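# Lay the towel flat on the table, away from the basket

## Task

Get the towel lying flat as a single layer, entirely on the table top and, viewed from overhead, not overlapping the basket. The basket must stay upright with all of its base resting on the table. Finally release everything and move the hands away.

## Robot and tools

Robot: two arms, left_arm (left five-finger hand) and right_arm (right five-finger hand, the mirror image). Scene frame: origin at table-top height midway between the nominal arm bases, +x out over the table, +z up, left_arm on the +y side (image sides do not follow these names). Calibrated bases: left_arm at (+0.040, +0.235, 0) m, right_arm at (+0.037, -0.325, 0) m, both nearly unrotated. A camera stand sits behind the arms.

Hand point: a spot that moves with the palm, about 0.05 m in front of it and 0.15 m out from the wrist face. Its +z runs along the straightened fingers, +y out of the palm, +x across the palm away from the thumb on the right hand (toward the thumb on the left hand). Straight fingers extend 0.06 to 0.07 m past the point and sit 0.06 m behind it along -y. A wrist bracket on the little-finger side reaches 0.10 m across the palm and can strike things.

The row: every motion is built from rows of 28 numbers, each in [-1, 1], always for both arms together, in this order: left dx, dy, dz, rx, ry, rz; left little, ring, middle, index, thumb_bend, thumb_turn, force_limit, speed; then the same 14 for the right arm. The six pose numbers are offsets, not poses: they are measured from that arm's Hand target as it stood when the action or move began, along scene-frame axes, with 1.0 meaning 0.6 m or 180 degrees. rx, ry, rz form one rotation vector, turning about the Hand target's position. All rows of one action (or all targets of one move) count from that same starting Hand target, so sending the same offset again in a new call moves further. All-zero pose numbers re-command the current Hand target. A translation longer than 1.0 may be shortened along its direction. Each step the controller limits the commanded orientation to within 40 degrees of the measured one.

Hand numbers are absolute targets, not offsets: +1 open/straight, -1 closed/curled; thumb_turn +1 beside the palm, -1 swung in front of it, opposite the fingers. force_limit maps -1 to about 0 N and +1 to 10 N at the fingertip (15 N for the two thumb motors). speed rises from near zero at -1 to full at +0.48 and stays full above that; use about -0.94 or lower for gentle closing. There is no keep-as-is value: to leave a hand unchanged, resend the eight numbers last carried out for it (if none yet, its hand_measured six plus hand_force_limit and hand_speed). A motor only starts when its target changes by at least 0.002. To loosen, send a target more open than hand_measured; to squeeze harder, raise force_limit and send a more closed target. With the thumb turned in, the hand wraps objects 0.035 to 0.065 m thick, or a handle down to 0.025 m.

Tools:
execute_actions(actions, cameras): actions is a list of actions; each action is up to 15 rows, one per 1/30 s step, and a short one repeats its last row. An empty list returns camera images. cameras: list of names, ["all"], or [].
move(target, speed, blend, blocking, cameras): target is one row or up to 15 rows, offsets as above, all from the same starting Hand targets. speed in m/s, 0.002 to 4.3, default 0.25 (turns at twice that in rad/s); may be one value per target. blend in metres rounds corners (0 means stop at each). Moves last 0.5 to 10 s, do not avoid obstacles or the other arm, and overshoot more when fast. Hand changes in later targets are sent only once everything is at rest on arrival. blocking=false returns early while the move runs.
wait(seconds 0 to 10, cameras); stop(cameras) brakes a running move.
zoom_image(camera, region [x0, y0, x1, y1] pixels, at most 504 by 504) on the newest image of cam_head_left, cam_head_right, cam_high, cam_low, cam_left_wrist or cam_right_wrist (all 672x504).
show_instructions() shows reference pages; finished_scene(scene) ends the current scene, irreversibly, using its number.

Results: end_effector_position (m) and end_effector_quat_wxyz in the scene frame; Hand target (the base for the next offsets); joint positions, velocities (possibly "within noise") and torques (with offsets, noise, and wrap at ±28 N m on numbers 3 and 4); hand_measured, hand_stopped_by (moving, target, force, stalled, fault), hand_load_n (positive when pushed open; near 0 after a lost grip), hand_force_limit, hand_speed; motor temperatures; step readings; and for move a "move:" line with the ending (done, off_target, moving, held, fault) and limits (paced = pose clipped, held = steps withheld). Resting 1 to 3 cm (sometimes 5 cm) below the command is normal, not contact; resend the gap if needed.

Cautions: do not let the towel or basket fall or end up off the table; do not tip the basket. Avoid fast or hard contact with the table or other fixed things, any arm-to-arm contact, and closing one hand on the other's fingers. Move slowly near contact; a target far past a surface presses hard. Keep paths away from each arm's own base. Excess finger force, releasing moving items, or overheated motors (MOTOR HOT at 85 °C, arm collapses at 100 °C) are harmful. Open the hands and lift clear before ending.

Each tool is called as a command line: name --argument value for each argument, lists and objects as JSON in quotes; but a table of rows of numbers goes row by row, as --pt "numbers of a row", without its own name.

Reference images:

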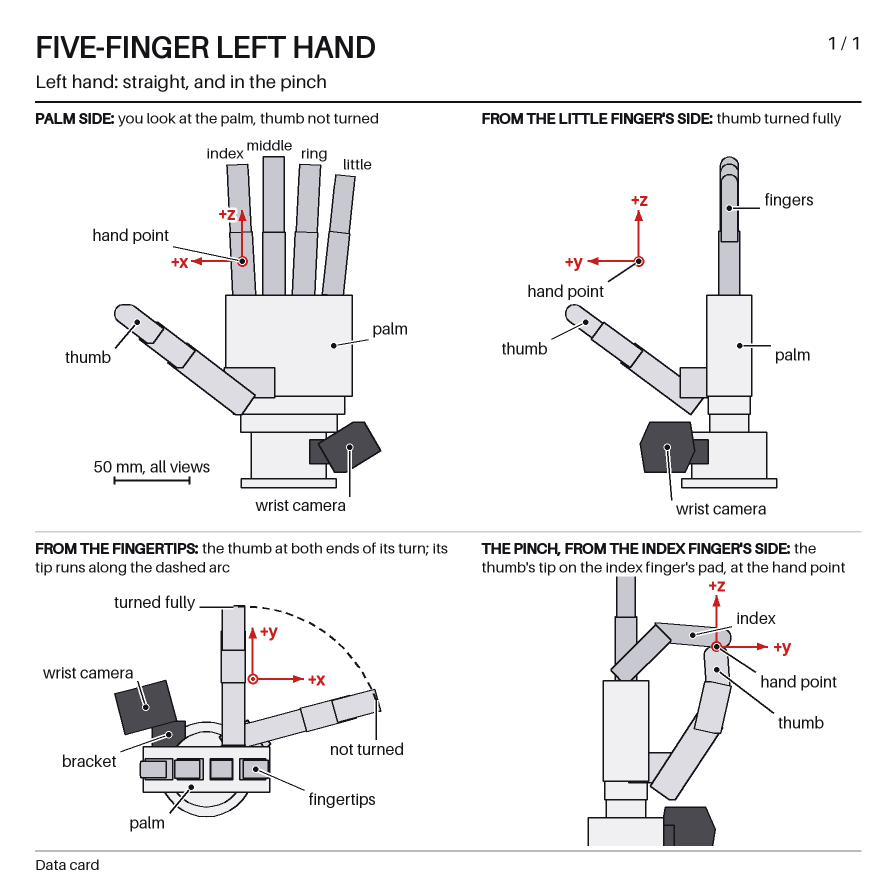

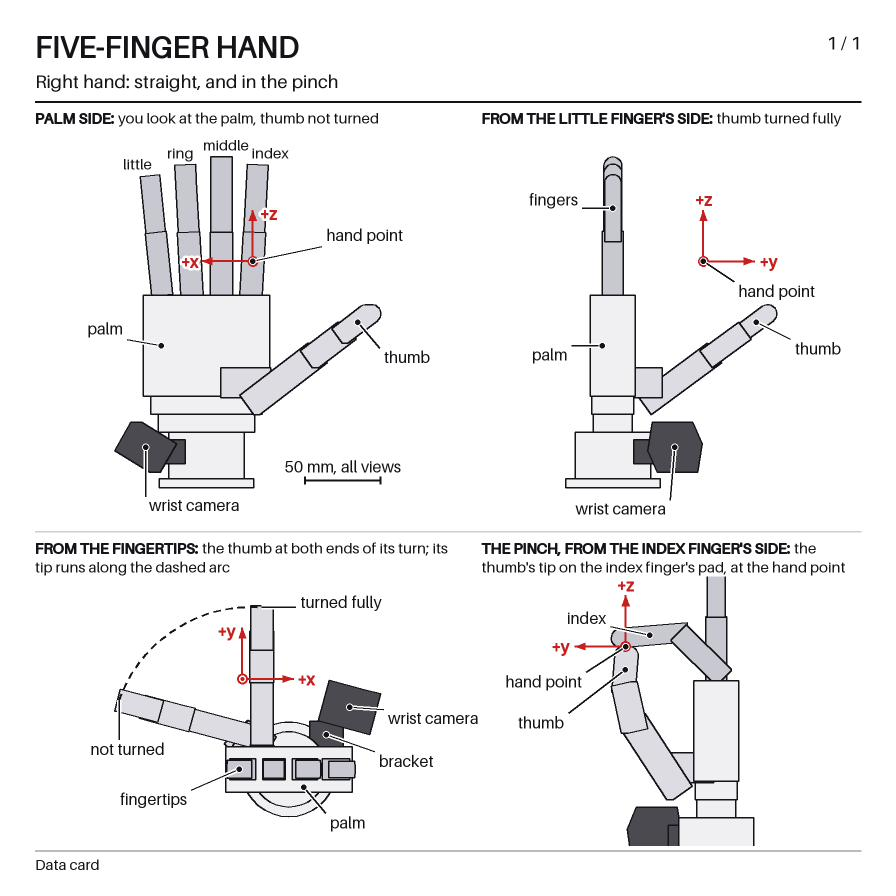

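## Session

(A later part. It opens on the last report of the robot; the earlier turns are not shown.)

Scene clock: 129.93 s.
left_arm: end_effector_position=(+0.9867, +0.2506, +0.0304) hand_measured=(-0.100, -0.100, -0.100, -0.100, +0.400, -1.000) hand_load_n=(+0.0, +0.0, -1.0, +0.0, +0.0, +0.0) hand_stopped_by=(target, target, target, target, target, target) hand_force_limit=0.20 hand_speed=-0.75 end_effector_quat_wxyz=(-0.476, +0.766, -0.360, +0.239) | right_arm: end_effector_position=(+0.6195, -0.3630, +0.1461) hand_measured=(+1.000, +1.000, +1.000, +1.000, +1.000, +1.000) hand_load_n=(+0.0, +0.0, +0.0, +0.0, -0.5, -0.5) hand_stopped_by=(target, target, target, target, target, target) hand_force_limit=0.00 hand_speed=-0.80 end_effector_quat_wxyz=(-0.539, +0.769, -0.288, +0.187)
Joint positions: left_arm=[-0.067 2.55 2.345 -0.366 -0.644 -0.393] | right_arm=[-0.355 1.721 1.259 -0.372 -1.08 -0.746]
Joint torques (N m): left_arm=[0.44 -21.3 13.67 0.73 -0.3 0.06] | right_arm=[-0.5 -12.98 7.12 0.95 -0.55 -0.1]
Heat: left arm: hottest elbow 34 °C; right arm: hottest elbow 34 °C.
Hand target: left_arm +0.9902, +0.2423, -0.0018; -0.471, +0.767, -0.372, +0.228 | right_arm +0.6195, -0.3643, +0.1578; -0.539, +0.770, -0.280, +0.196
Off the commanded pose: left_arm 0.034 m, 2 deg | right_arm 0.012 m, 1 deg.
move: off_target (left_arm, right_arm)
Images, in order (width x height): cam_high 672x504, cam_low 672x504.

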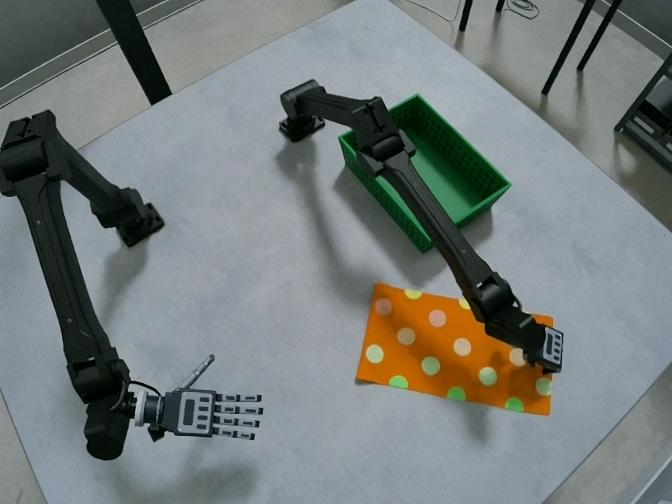

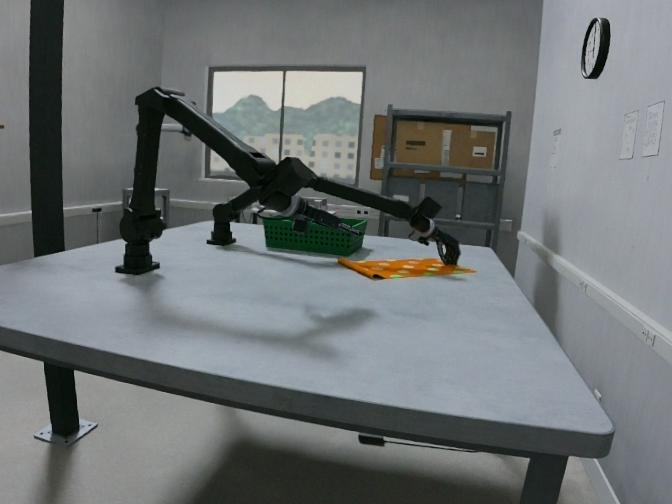

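move --pt "-0.6 -0.485 0 0 0 0 -0.1 -0.1 -0.1 -0.1 0.4 -1 0.2 -0.75 0 0 0 0 0 0 1 1 1 1 1 1 0 -0.8" --pt "0.0 0.0 0 0 0 0 -0.1 -0.1 -0.1 -0.1 0.4 -1 0.2 -0.75 0 0 0 0 0 0 1 1 1 1 1 1 0 -0.8" --speed 0.45 --cameras '["cam_high", "cam_low"]'

zoom_image --camera "cam_high" --region '[330, 260, 560, 430]'

zoom_image --camera "cam_low" --region '[300, 220, 500, 300]'

Scene clock: 135.73 s.
left_arm: end_effector_position=(+0.9867, +0.2503, +0.0305) hand_measured=(-0.100, -0.100, -0.100, -0.100, +0.400, -1.000) hand_load_n=(-0.5, -0.5, -1.0, +0.0, +0.0, +0.0) hand_stopped_by=(target, target, target, target, target, target) hand_force_limit=0.20 hand_speed=-0.75 end_effector_quat_wxyz=(-0.476, +0.765, -0.361, +0.239) | right_arm: end_effector_position=(+0.6195, -0.3630, +0.1461) hand_measured=(+1.000, +1.000, +1.000, +1.000, +1.000, +1.000) hand_load_n=(+0.0, +0.0, +0.0, +0.0, +0.0, +0.0) hand_stopped_by=(target, target, target, target, target, target) hand_force_limit=0.00 hand_speed=-0.80 end_effector_quat_wxyz=(-0.539, +0.769, -0.288, +0.187)
Joint positions: left_arm=[-0.067 2.55 2.346 -0.366 -0.644 -0.393] | right_arm=[-0.355 1.721 1.259 -0.372 -1.08 -0.746]
Joint torques (N m): left_arm=[0.73 -21.3 13.64 0.81 -0.32 0.02] | right_arm=[-0.56 -13.1 7.13 0.95 -0.55 -0.1]
Heat: left arm: hottest elbow 34 °C; right arm: hottest elbow 34 °C.
Hand target: left_arm +0.9902, +0.2423, -0.0017; -0.471, +0.767, -0.371, +0.228 | right_arm +0.6195, -0.3643, +0.1578; -0.539, +0.770, -0.280, +0.196
Off the commanded pose: left_arm 0.033 m, 2 deg | right_arm 0.012 m, 1 deg.
move: off_target (left_arm, right_arm)
Images, in order (width x height): cam_high 672x504, cam_low 672x504.

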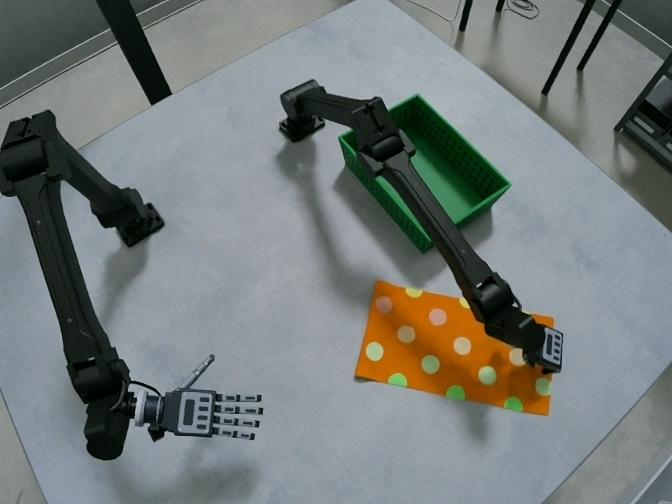

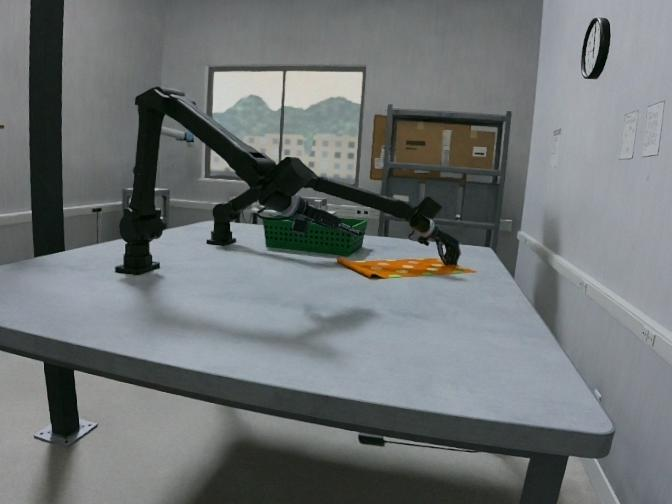

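Scaled by 2.191 from the camera's 672x504 image, which has a finer 960x720 frame.

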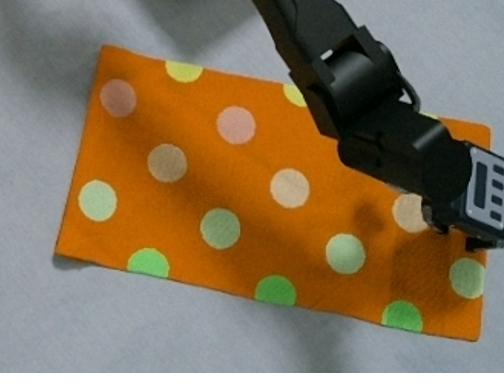

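Scaled by 2.520 from the camera's 672x504 image, which has a finer 960x720 frame.

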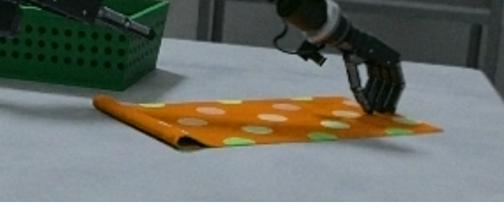

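move --pt "-0.6 -0.485 0 0 0 0 -0.1 -0.1 -0.1 -0.1 0.4 -1 0.2 -0.75 0 0 0 0 0 0 1 1 1 1 1 1 0 -0.8" --pt "0.0 0.0 0 0 0 0 -0.1 -0.1 -0.1 -0.1 0.4 -1 0.2 -0.75 0 0 0 0 0 0 1 1 1 1 1 1 0 -0.8" --pt "-0.6 -0.485 0 0 0 0 -0.1 -0.1 -0.1 -0.1 0.4 -1 0.2 -0.75 0 0 0 0 0 0 1 1 1 1 1 1 0 -0.8" --pt "0.0 0.0 0 0 0 0 -0.1 -0.1 -0.1 -0.1 0.4 -1 0.2 -0.75 0 0 0 0 0 0 1 1 1 1 1 1 0 -0.8" --speed 0.5 --cameras '["cam_high", "cam_low"]'

zoom_image --camera "cam_high" --region '[330, 260, 560, 430]'

zoom_image --camera "cam_low" --region '[300, 220, 500, 300]'

Scene clock: 145.10 s.
left_arm: end_effector_position=(+0.9867, +0.2506, +0.0305) hand_measured=(-0.100, -0.100, -0.100, -0.100, +0.400, -1.000) hand_load_n=(+0.0, +0.0, -1.0, +0.0, +0.0, -0.5) hand_stopped_by=(target, target, target, target, target, target) hand_force_limit=0.20 hand_speed=-0.75 end_effector_quat_wxyz=(-0.476, +0.765, -0.361, +0.239) | right_arm: end_effector_position=(+0.6195, -0.3630, +0.1461) hand_measured=(+1.000, +1.000, +1.000, +1.000, +1.000, +1.000) hand_load_n=(+0.0, +0.0, +0.0, +0.0, +0.0, +0.0) hand_stopped_by=(target, target, target, target, target, target) hand_force_limit=0.00 hand_speed=-0.80 end_effector_quat_wxyz=(-0.539, +0.769, -0.288, +0.187)
Joint positions: left_arm=[-0.067 2.55 2.346 -0.366 -0.644 -0.392] | right_arm=[-0.355 1.721 1.259 -0.372 -1.08 -0.746]
Joint torques (N m): left_arm=[0.73 -21.71 13.74 0.8 -0.32 0.02] | right_arm=[-0.44 -13.16 7.13 0.94 -0.55 -0.1]
Heat: left arm: hottest elbow 34 °C; right arm: hottest elbow 34 °C.
Hand target: left_arm +0.9902, +0.2422, -0.0017; -0.471, +0.767, -0.372, +0.228 | right_arm +0.6195, -0.3643, +0.1578; -0.539, +0.770, -0.280, +0.196
Off the commanded pose: left_arm 0.033 m, 2 deg | right_arm 0.012 m, 1 deg.
move: off_target (left_arm, right_arm)
Images, in order (width x height): cam_high 672x504, cam_low 672x504.

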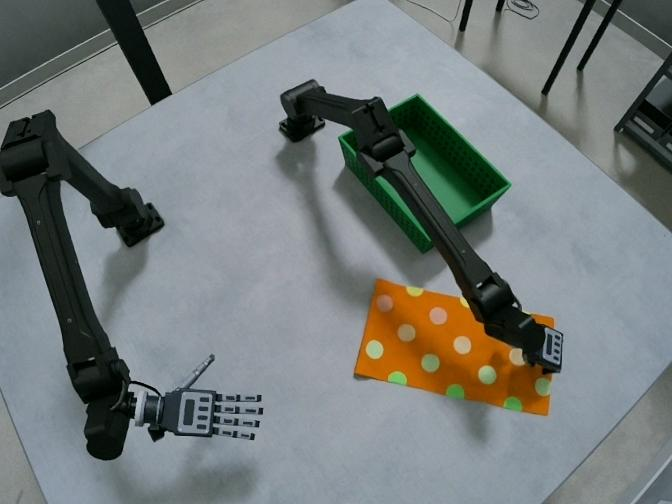

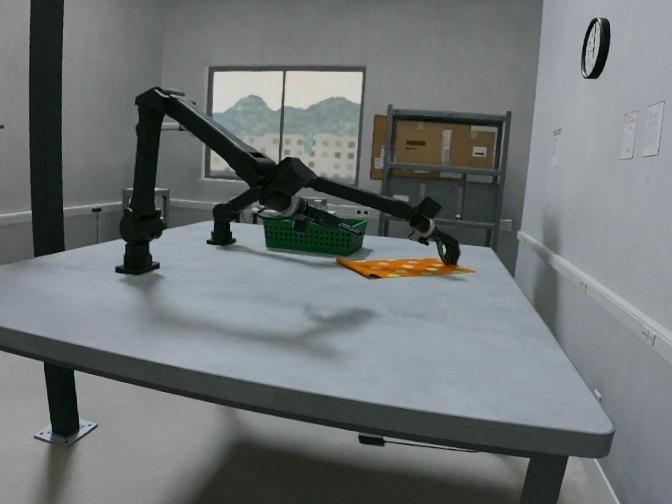

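Scaled by 2.191 from the camera's 672x504 image, which has a finer 960x720 frame.

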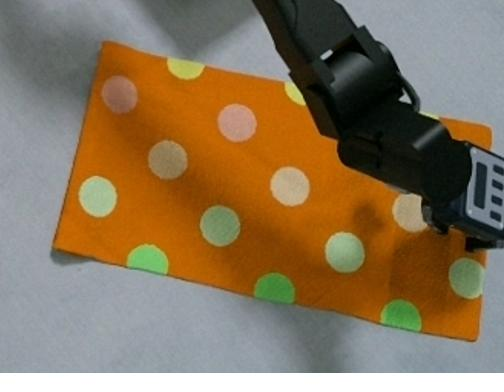

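Scaled by 2.520 from the camera's 672x504 image, which has a finer 960x720 frame.

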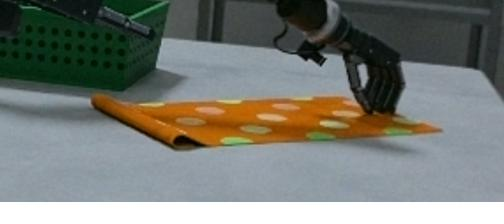

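move --target '[0,0,0,0,0,0, -0.1, -0.1, -0.1, -0.1, 0.4, -1, 0.2, -0.75, 0.101,0.607,-0.096,-0.0267,0.0273,-0.0648, -0.9, -0.9, 0.4, 0.4, 0.6, -1, 0, -0.5]' --speed 0.3 --cameras '["all"]'

Scene clock: 155.10 s.
left_arm: end_effector_position=(+0.9865, +0.2507, +0.0300) hand_measured=(-0.100, -0.100, -0.100, -0.100, +0.400, -1.000) hand_load_n=(+0.0, +0.0, -1.0, +0.0, +0.0, +0.5) hand_stopped_by=(target, target, target, target, target, target) hand_force_limit=0.20 hand_speed=-0.75 end_effector_quat_wxyz=(-0.476, +0.765, -0.361, +0.238) | right_arm: end_effector_position=(+0.6581, -0.0045, +0.0806) hand_measured=(-0.900, -0.900, +0.400, +0.400, +0.600, -1.000) hand_load_n=(+0.0, +0.0, +0.0, +0.0, +0.0, +0.0) hand_stopped_by=(target, target, target, target, target, target) hand_force_limit=0.00 hand_speed=-0.50 end_effector_quat_wxyz=(-0.458, +0.778, -0.372, +0.215)
Joint positions: left_arm=[-0.067 2.55 2.346 -0.367 -0.644 -0.392] | right_arm=[0.365 1.844 1.258 0.055 -0.273 -0.151]
Joint torques (N m): left_arm=[0.5 -21.3 13.81 0.76 -0.34 0.02] | right_arm=[-0.85 -12.4 10.47 1.87 0.04 0.11]
Heat: left arm: hottest elbow 35 °C; right arm: hottest elbow 34 °C.
Hand target: left_arm +0.9901, +0.2423, -0.0020; -0.471, +0.767, -0.372, +0.228 | right_arm +0.6800, -0.0002, +0.0999; -0.471, +0.767, -0.371, +0.228
Off the commanded pose: left_arm 0.033 m, 2 deg | right_arm 0.030 m, 2 deg.
move: off_target (left_arm, right_arm)

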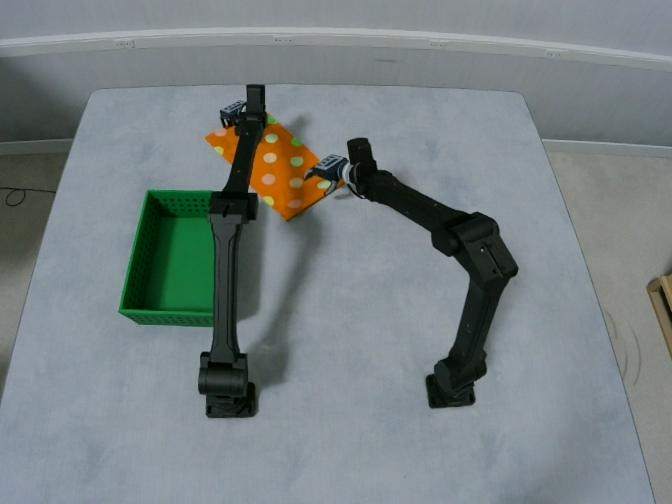

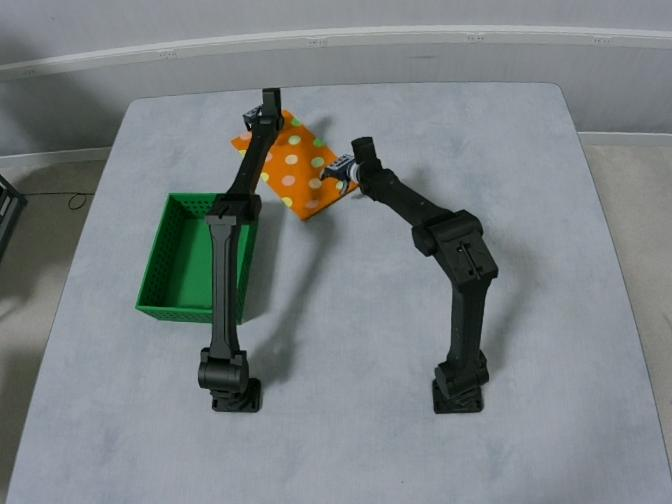

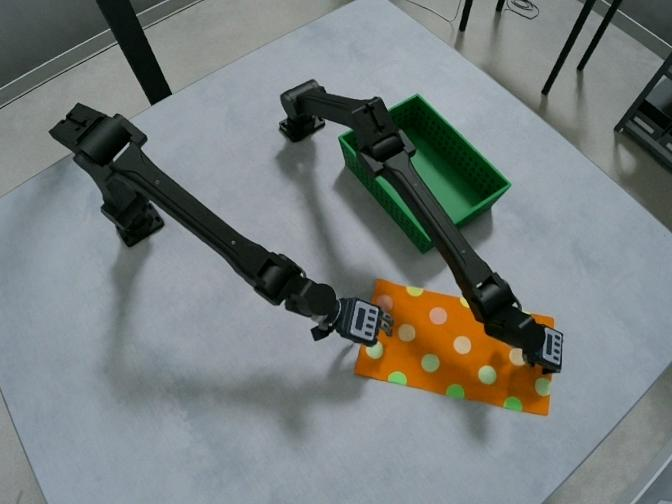

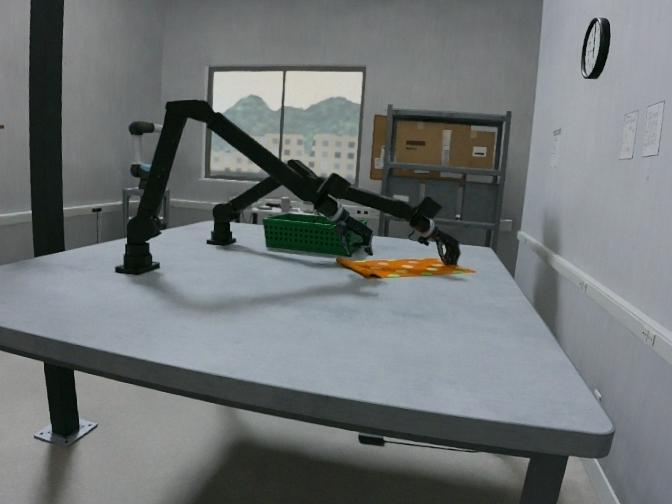

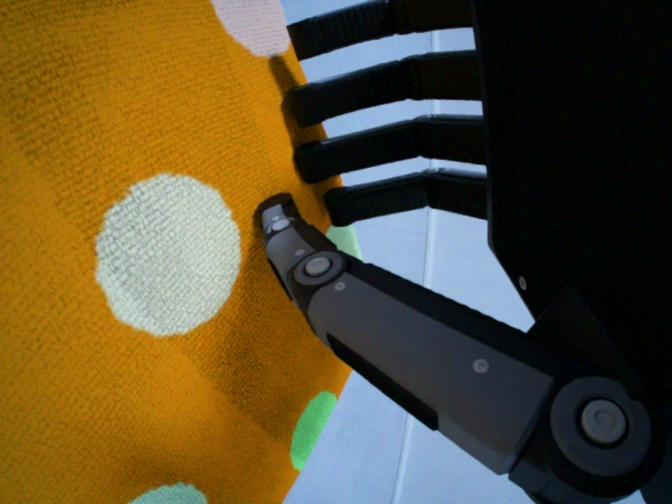

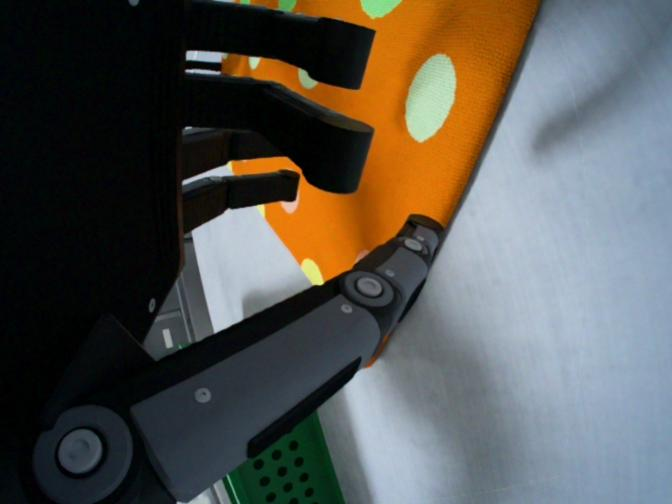

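move --target '[0,0,0,0,0,0, -0.1, -0.1, -0.1, -0.1, 0.4, -1, 0.2, -0.75, 0.1,0.078,-0.075,0,0,0, -0.9, -0.9, 0.3, 0.3, 0.6, -1, 0, -0.5]' --speed 0.12 --cameras '["cam_high", "cam_low", "cam_right_wrist"]'

zoom_image --camera "cam_high" --region '[330, 260, 560, 430]'

zoom_image --camera "cam_low" --region '[300, 200, 500, 300]'

Scene clock: 157.77 s.
left_arm: end_effector_position=(+0.9865, +0.2507, +0.0300) hand_measured=(-0.100, -0.100, -0.100, -0.100, +0.400, -1.000) hand_load_n=(+0.0, +0.0, -0.5, -0.5, +0.0, +0.0) hand_stopped_by=(target, target, target, target, target, target) hand_force_limit=0.20 hand_speed=-0.75 end_effector_quat_wxyz=(-0.476, +0.765, -0.361, +0.238) | right_arm: end_effector_position=(+0.7229, +0.0341, +0.0378) hand_measured=(-0.900, -0.900, +0.300, +0.300, +0.600, -1.000) hand_load_n=(+0.0, +0.0, +0.0, +0.0, +0.0, +0.0) hand_stopped_by=(target, target, target, target, target, target) hand_force_limit=0.00 hand_speed=-0.50 end_effector_quat_wxyz=(-0.457, +0.776, -0.376, +0.219)
Joint positions: left_arm=[-0.067 2.55 2.346 -0.367 -0.644 -0.392] | right_arm=[0.386 2.066 1.486 0.055 -0.243 -0.135]
Joint torques (N m): left_arm=[0.38 -21.25 13.7 0.75 -0.32 0] | right_arm=[0.21 -15.03 10.55 1.87 0.06 0.11]
Heat: left arm: hottest elbow 35 °C; right arm: hottest elbow 35 °C.
Hand target: left_arm +0.9901, +0.2423, -0.0020; -0.471, +0.767, -0.372, +0.228 | right_arm +0.7400, +0.0468, +0.0550; -0.471, +0.767, -0.371, +0.228
Off the commanded pose: left_arm 0.033 m, 2 deg | right_arm 0.027 m, 2 deg.
move: off_target (left_arm, right_arm)
Images, in order (width x height): cam_high 672x504, cam_low 672x504, cam_right_wrist 672x504.

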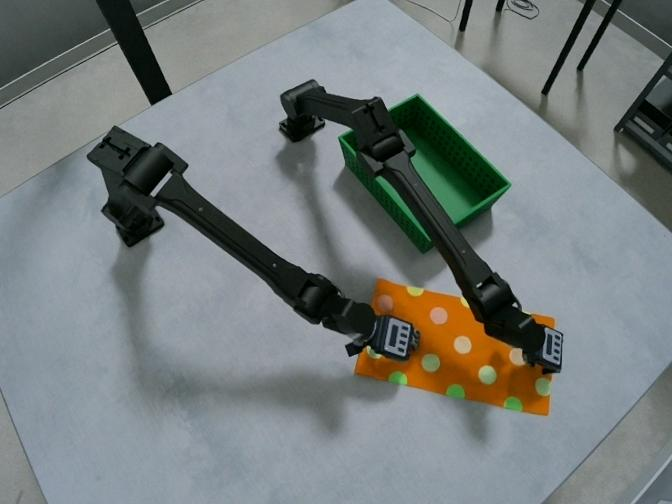

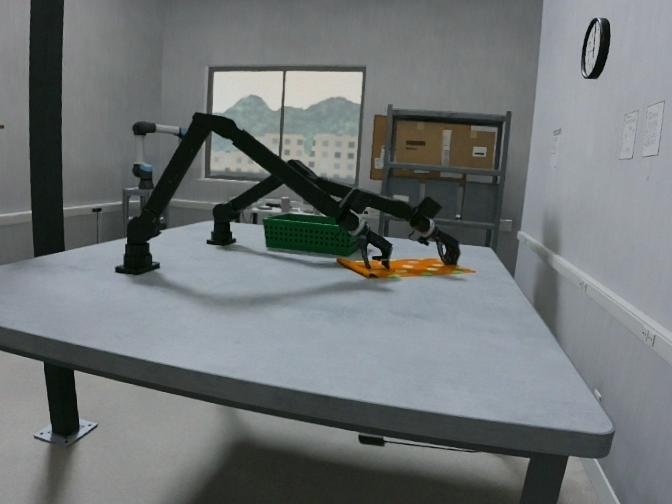

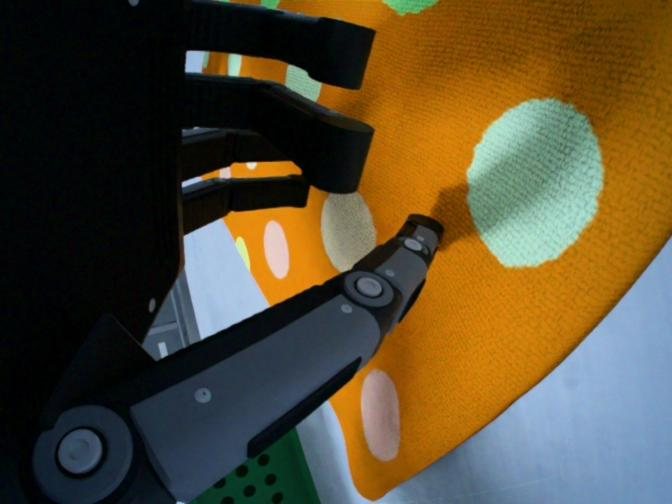

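Scaled by 2.191 from the camera's 672x504 image, which has a finer 960x720 frame.

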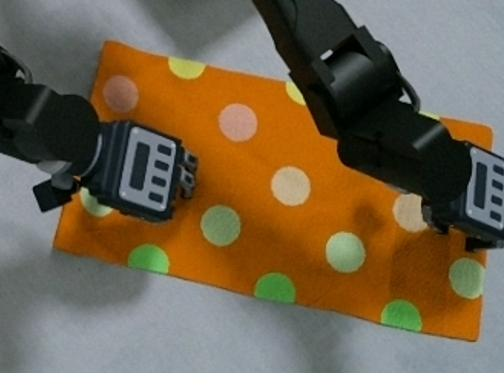

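Scaled by 2.520 from the camera's 672x504 image, which has a finer 960x720 frame.

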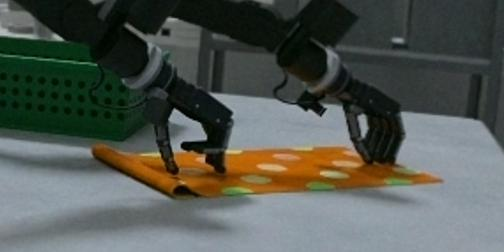

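move --target '[0,0,0,0,0,0, -0.1, -0.1, -0.1, -0.1, 0.4, -1, 0.2, -0.75, 0,0,-0.035,0,0,0, -0.9, -0.9, 0.2, 0.2, 0.6, -1, 0, -0.5]' --speed 0.06 --cameras '["cam_high", "cam_low", "cam_right_wrist"]'

zoom_image --camera "cam_low" --region '[300, 200, 500, 300]'

Scene clock: 159.60 s.
left_arm: end_effector_position=(+0.9872, +0.2507, +0.0307) hand_measured=(-0.100, -0.100, -0.100, -0.100, +0.400, -1.000) hand_load_n=(+0.0, +0.0, -0.5, +0.0, +0.0, +0.0) hand_stopped_by=(target, target, target, target, target, target) hand_force_limit=0.20 hand_speed=-0.75 end_effector_quat_wxyz=(-0.477, +0.765, -0.361, +0.239) | right_arm: end_effector_position=(+0.7269, +0.0359, +0.0323) hand_measured=(-0.900, -0.900, +0.200, +0.200, +0.600, -1.000) hand_load_n=(+0.0, +0.0, -0.5, +0.0, +0.0, +0.0) hand_stopped_by=(target, target, target, target, target, target) hand_force_limit=0.00 hand_speed=-0.50 end_effector_quat_wxyz=(-0.462, +0.772, -0.374, +0.223)
Joint positions: left_arm=[-0.067 2.551 2.349 -0.367 -0.644 -0.392] | right_arm=[0.386 2.081 1.486 0.087 -0.243 -0.131]
Joint torques (N m): left_arm=[0.62 -21.3 13.67 0.8 -0.32 0.02] | right_arm=[0.15 -13.63 9.73 2.28 0.07 0.09]
Motor temperatures (°C): left_arm=[26 34 35 26 24 24] | right_arm=[23 30 35 22 27 25]
Heat: left arm: hottest elbow 35 °C; right arm: hottest elbow 35 °C.
Hand target: left_arm +0.9902, +0.2423, -0.0015; -0.471, +0.767, -0.371, +0.228 | right_arm +0.7401, +0.0468, +0.0340; -0.471, +0.767, -0.371, +0.228
Off the commanded pose: left_arm 0.034 m, 2 deg | right_arm 0.017 m, 1 deg.
move: off_target (left_arm, right_arm)
Images, in order (width x height): cam_high 672x504, cam_low 672x504, cam_right_wrist 672x504.

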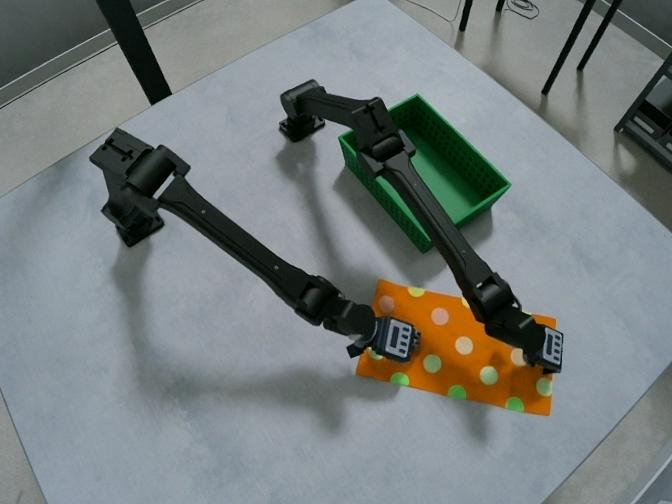

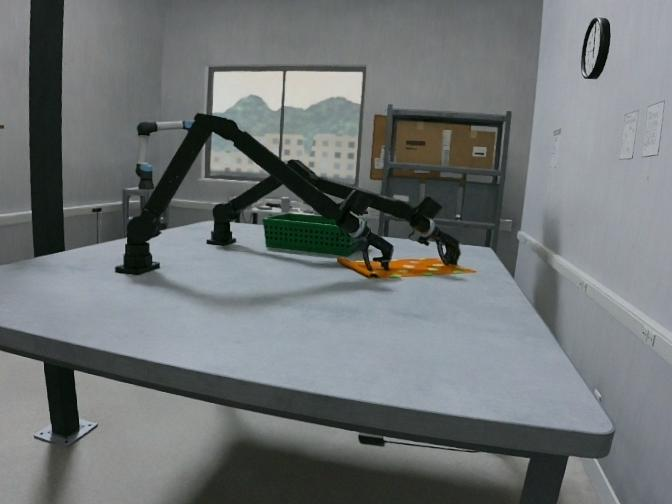

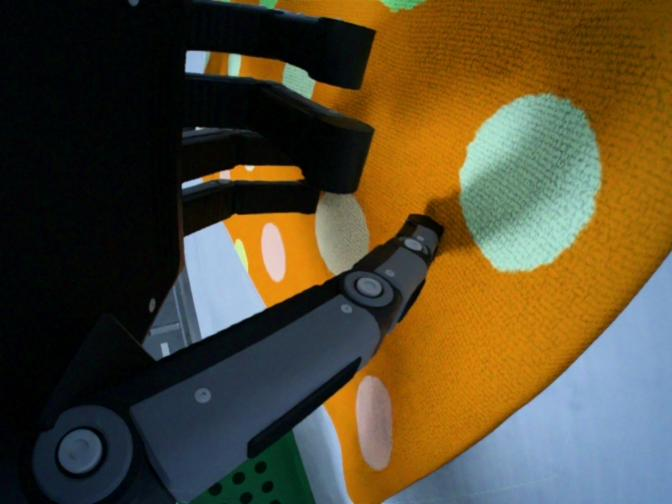

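Scaled by 2.520 from the camera's 672x504 image, which has a finer 960x720 frame.

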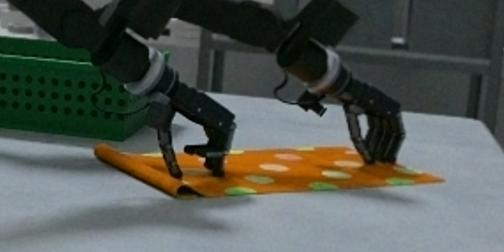

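move --target '[0,0,0,0,0,0, -0.1, -0.1, -0.1, -0.1, 0.4, -1, 0.2, -0.75, 0,0,-0.01,0,0,0, -0.9, -0.9, -0.6, -0.6, -0.3, -1, 0.2, -0.75]' --speed 0.06 --cameras '["cam_high", "cam_low", "cam_right_wrist"]'

zoom_image --camera "cam_low" --region '[300, 200, 500, 300]'

zoom_image --camera "cam_high" --region '[330, 260, 560, 430]'

Scene clock: 161.67 s.
left_arm: end_effector_position=(+0.9867, +0.2449, +0.0301) hand_measured=(-0.100, -0.100, -0.100, -0.100, +0.400, -1.000) hand_load_n=(-0.5, +0.0, -3.0, +0.0, +0.0, +0.0) hand_stopped_by=(target, target, target, target, target, target) hand_force_limit=0.20 hand_speed=-0.75 end_effector_quat_wxyz=(-0.475, +0.764, -0.364, +0.239) | right_arm: end_effector_position=(+0.7303, +0.0393, +0.0274) hand_measured=(-0.900, -0.900, -0.280, -0.396, +0.300, -1.000) hand_load_n=(+0.0, +0.0, +8.5, +6.5, +11.5, +0.5) hand_stopped_by=(target, target, force, force, force, target) hand_force_limit=0.20 hand_speed=-0.75 end_effector_quat_wxyz=(-0.466, +0.770, -0.372, +0.225)
Joint positions: left_arm=[-0.073 2.551 2.349 -0.37 -0.644 -0.392] | right_arm=[0.389 2.097 1.492 0.108 -0.243 -0.131]
Joint torques (N m): left_arm=[0.73 -21.54 13.64 0.76 -0.32 0.02] | right_arm=[0.09 -14.15 9.17 1.89 0.07 0.06]
Heat: left arm: hottest elbow 35 °C; right arm: hottest elbow 35 °C.
Hand target: left_arm +0.9902, +0.2421, -0.0015; -0.471, +0.767, -0.371, +0.228 | right_arm +0.7400, +0.0468, +0.0280; -0.471, +0.767, -0.371, +0.228
Off the commanded pose: left_arm 0.032 m, 2 deg | right_arm 0.012 m, 1 deg.
move: off_target (left_arm, right_arm)
Images, in order (width x height): cam_high 672x504, cam_low 672x504, cam_right_wrist 672x504.

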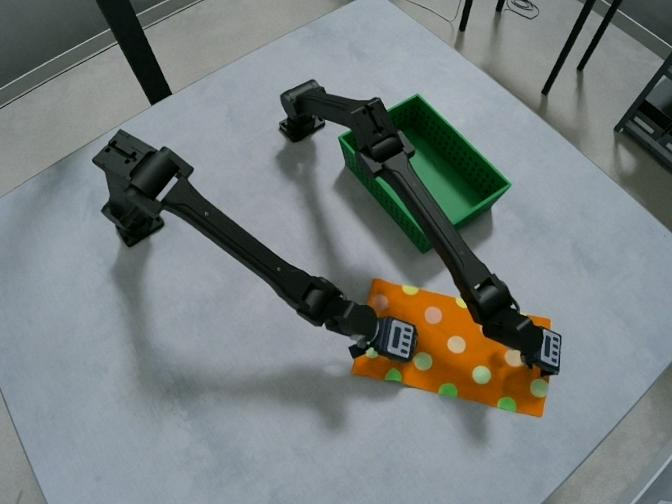

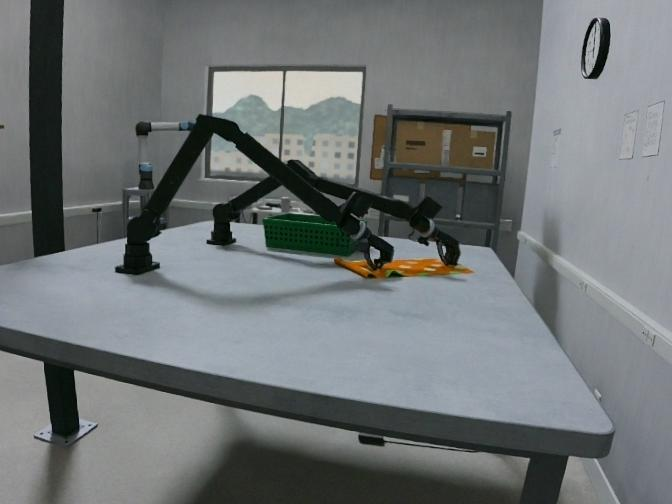

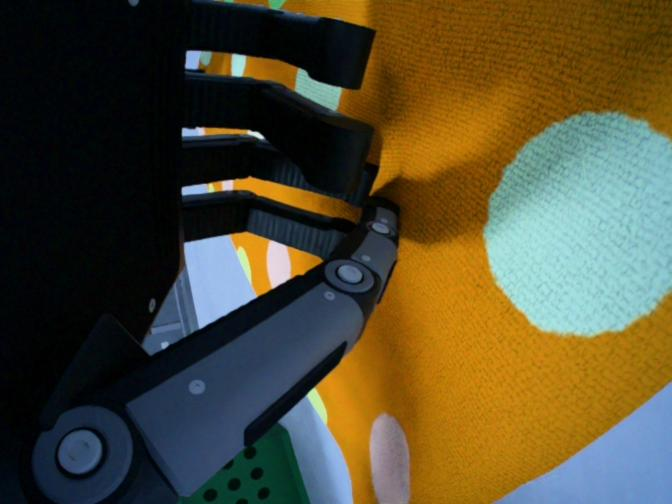

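Scaled by 2.520 from the camera's 672x504 image, which has a finer 960x720 frame.

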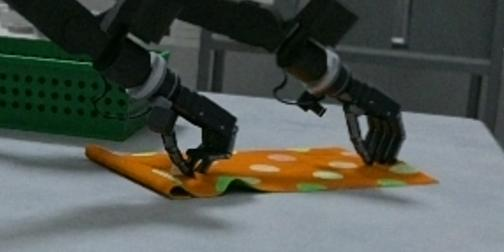

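Scaled by 2.191 from the camera's 672x504 image, which has a finer 960x720 frame.

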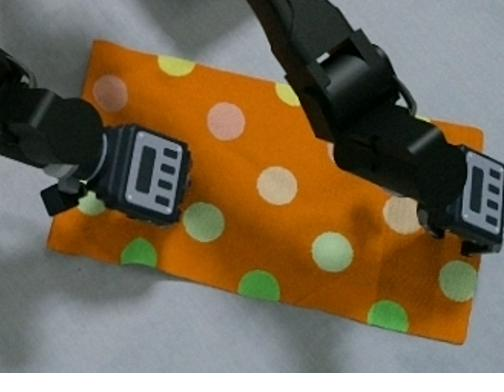

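move --target '[0,0,0,0,0,0, -0.1, -0.1, -0.1, -0.1, 0.4, -1, 0.2, -0.75, 0,0,0.13,0,0,0, -0.9, -0.9, -0.6, -0.6, -0.3, -1, 0.2, -0.75]' --speed 0.08 --cameras '["cam_high", "cam_low", "cam_right_wrist"]'

zoom_image --camera "cam_low" --region '[300, 200, 500, 300]'

Scene clock: 164.00 s.
left_arm: end_effector_position=(+0.9867, +0.2442, +0.0301) hand_measured=(-0.100, -0.100, -0.100, -0.100, +0.400, -1.000) hand_load_n=(+0.0, +0.0, -3.0, +0.0, +0.0, +0.0) hand_stopped_by=(target, target, target, target, target, target) hand_force_limit=0.20 hand_speed=-0.75 end_effector_quat_wxyz=(-0.475, +0.764, -0.364, +0.240) | right_arm: end_effector_position=(+0.7269, +0.0382, +0.0671) hand_measured=(-0.900, -0.900, -0.280, -0.396, +0.300, -1.000) hand_load_n=(+0.0, +0.0, +9.0, +6.5, +11.0, +0.5) hand_stopped_by=(target, target, force, force, force, target) hand_force_limit=0.20 hand_speed=-0.75 end_effector_quat_wxyz=(-0.453, +0.778, -0.378, +0.214)
Joint positions: left_arm=[-0.074 2.551 2.349 -0.37 -0.644 -0.392] | right_arm=[0.389 2.041 1.539 -0.036 -0.243 -0.131]
Joint torques (N m): left_arm=[1.38 -20.95 13.59 0.73 -0.34 0.02] | right_arm=[0.03 -17.73 10.22 1.24 0.06 0.07]
Heat: left arm: hottest elbow 36 °C; right arm: hottest elbow 35 °C.
Hand target: left_arm +0.9902, +0.2423, -0.0015; -0.471, +0.767, -0.371, +0.228 | right_arm +0.7400, +0.0467, +0.1059; -0.471, +0.767, -0.371, +0.228
Off the commanded pose: left_arm 0.032 m, 2 deg | right_arm 0.042 m, 3 deg.
move: off_target (left_arm, right_arm)
Images, in order (width x height): cam_high 672x504, cam_low 672x504, cam_right_wrist 672x504.

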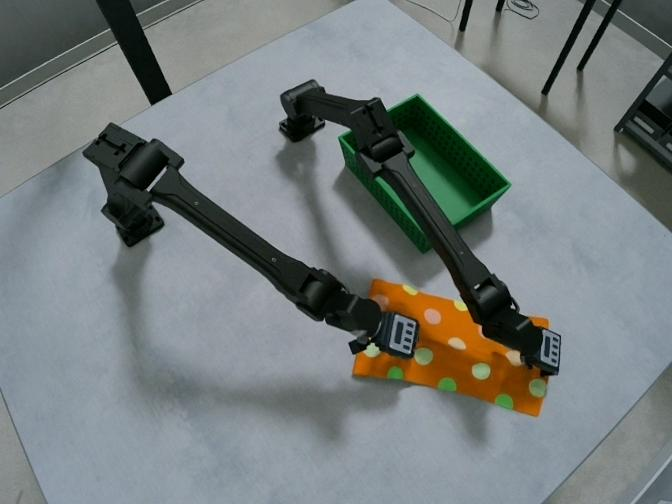

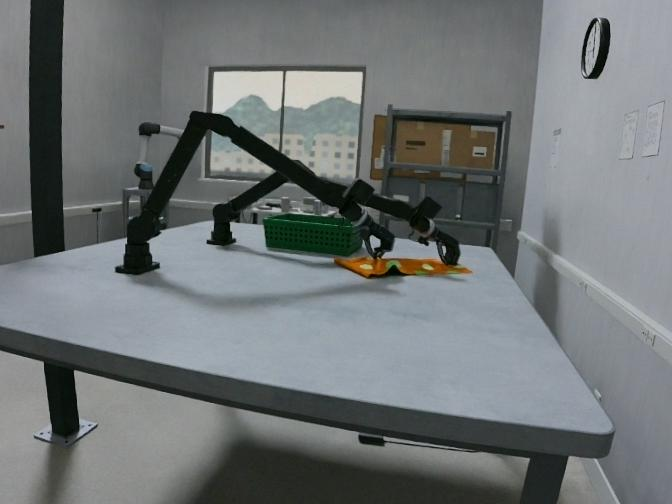

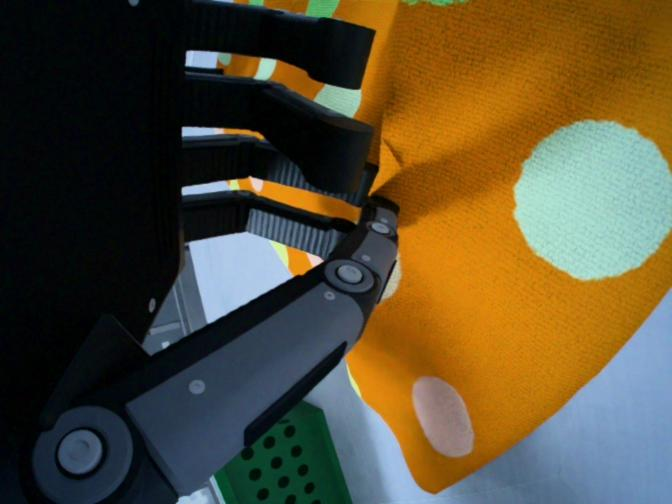

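Scaled by 2.520 from the camera's 672x504 image, which has a finer 960x720 frame.

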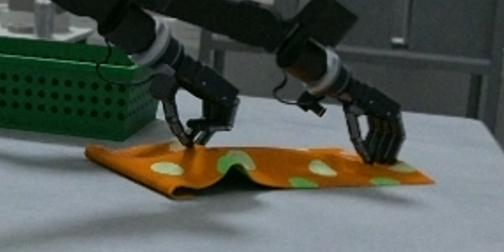

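move --target '[0,0,0,0,0,0, -0.1, -0.1, -0.1, -0.1, 0.4, -1, 0.2, -0.75, -0.04,-0.032,0.22,0,0,0, -0.9, -0.9, -0.6, -0.6, -0.3, -1, 0.2, -0.75]' --speed 0.1 --cameras '["cam_high", "cam_low", "cam_right_wrist"]'

zoom_image --camera "cam_low" --region '[300, 180, 500, 300]'

Scene clock: 166.87 s.
left_arm: end_effector_position=(+0.9868, +0.2334, +0.0285) hand_measured=(-0.100, -0.100, -0.100, -0.100, +0.400, -1.000) hand_load_n=(+0.0, +0.0, +0.0, +0.0, +0.0, +0.0) hand_stopped_by=(target, target, target, target, target, target) hand_force_limit=0.20 hand_speed=-0.75 end_effector_quat_wxyz=(-0.474, +0.763, -0.369, +0.242) | right_arm: end_effector_position=(+0.6997, +0.0273, +0.1930) hand_measured=(-0.900, -0.900, -0.280, -0.396, +0.300, -1.000) hand_load_n=(+0.0, +0.0, +7.0, +6.5, +11.0, +0.5) hand_stopped_by=(target, target, force, force, force, target) hand_force_limit=0.20 hand_speed=-0.75 end_effector_quat_wxyz=(-0.449, +0.782, -0.380, +0.207)
Joint positions: left_arm=[-0.085 2.554 2.352 -0.372 -0.644 -0.393] | right_arm=[0.388 1.853 1.608 -0.311 -0.248 -0.131]
Joint torques (N m): left_arm=[1.9 -21.83 13.41 0.87 -0.32 0.03] | right_arm=[-1.03 -16.15 11.78 1.55 -0.14 -0.01]
Heat: left arm: hottest elbow 36 °C; right arm: hottest elbow 36 °C.
Hand target: left_arm +0.9902, +0.2424, -0.0016; -0.471, +0.767, -0.371, +0.228 | right_arm +0.7160, +0.0275, +0.2381; -0.471, +0.767, -0.371, +0.228
Off the commanded pose: left_arm 0.031 m, 2 deg | right_arm 0.048 m, 4 deg.
move: off_target (left_arm, right_arm)
Images, in order (width x height): cam_high 672x504, cam_low 672x504, cam_right_wrist 672x504.

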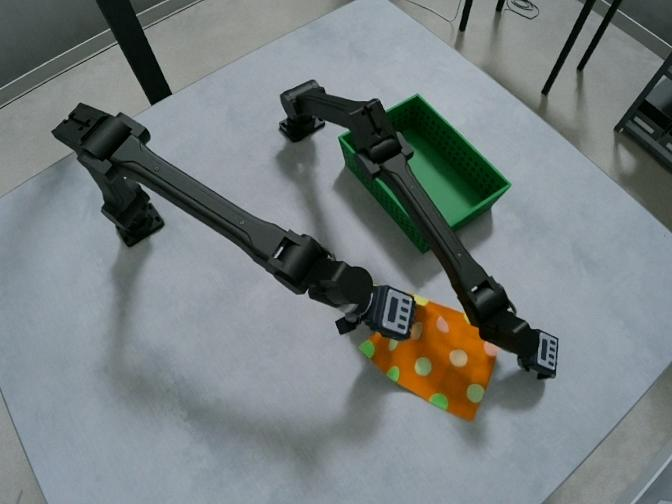

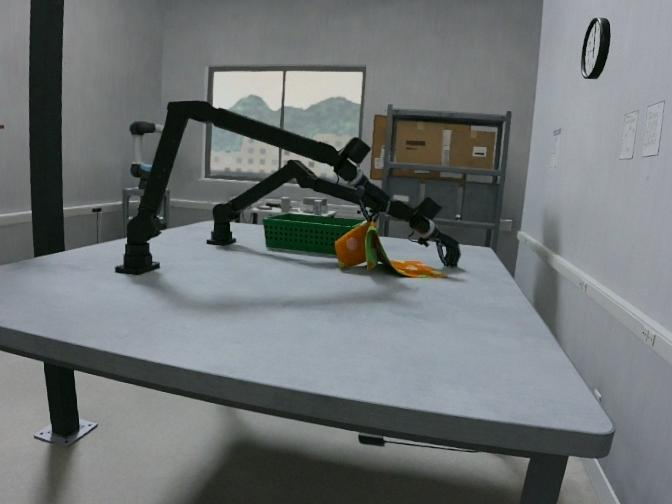

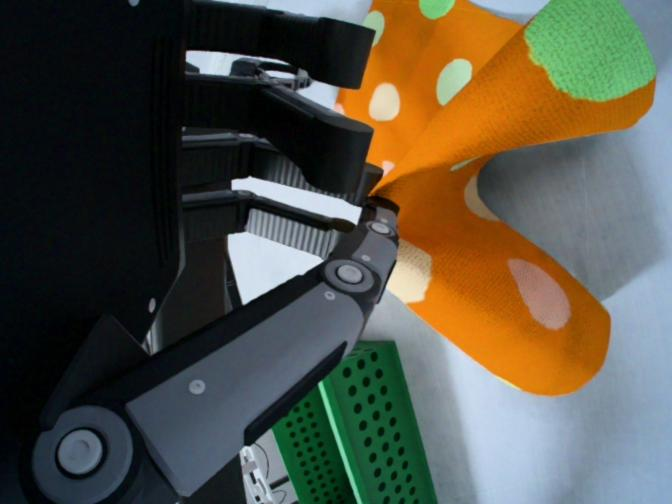

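Scaled by 2.520 from the camera's 672x504 image, which has a finer 960x720 frame.

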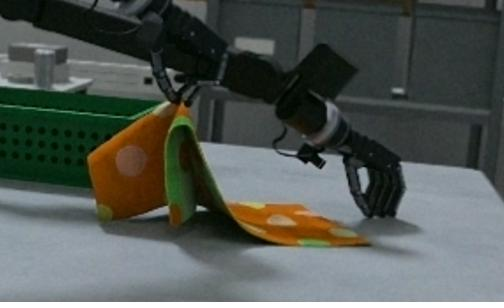

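zoom_image --camera "cam_right_wrist" --region '[330, 0, 672, 420]'

zoom_image --camera "cam_low" --region '[320, 210, 460, 290]'

zoom_image --camera "cam_high" --region '[330, 260, 560, 430]'

Scaled by 1.200 from the camera's 672x504 image, which has a finer 960x720 frame.

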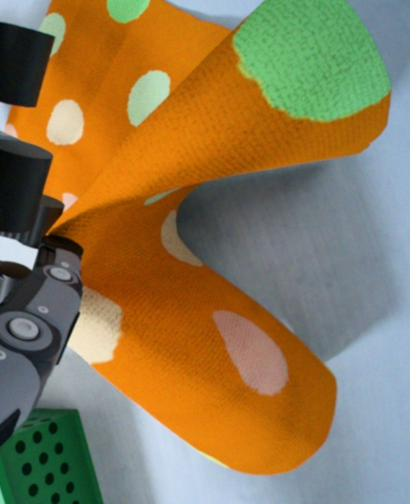

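Scaled by 3.600 from the camera's 672x504 image, which has a finer 960x720 frame.

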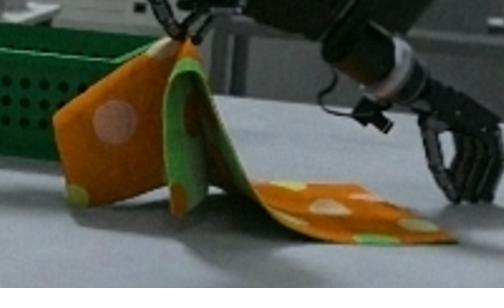

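Scaled by 2.191 from the camera's 672x504 image, which has a finer 960x720 frame.

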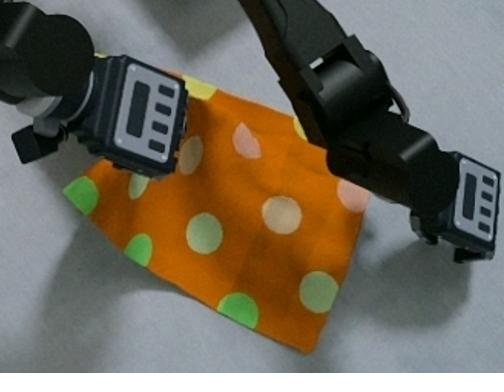

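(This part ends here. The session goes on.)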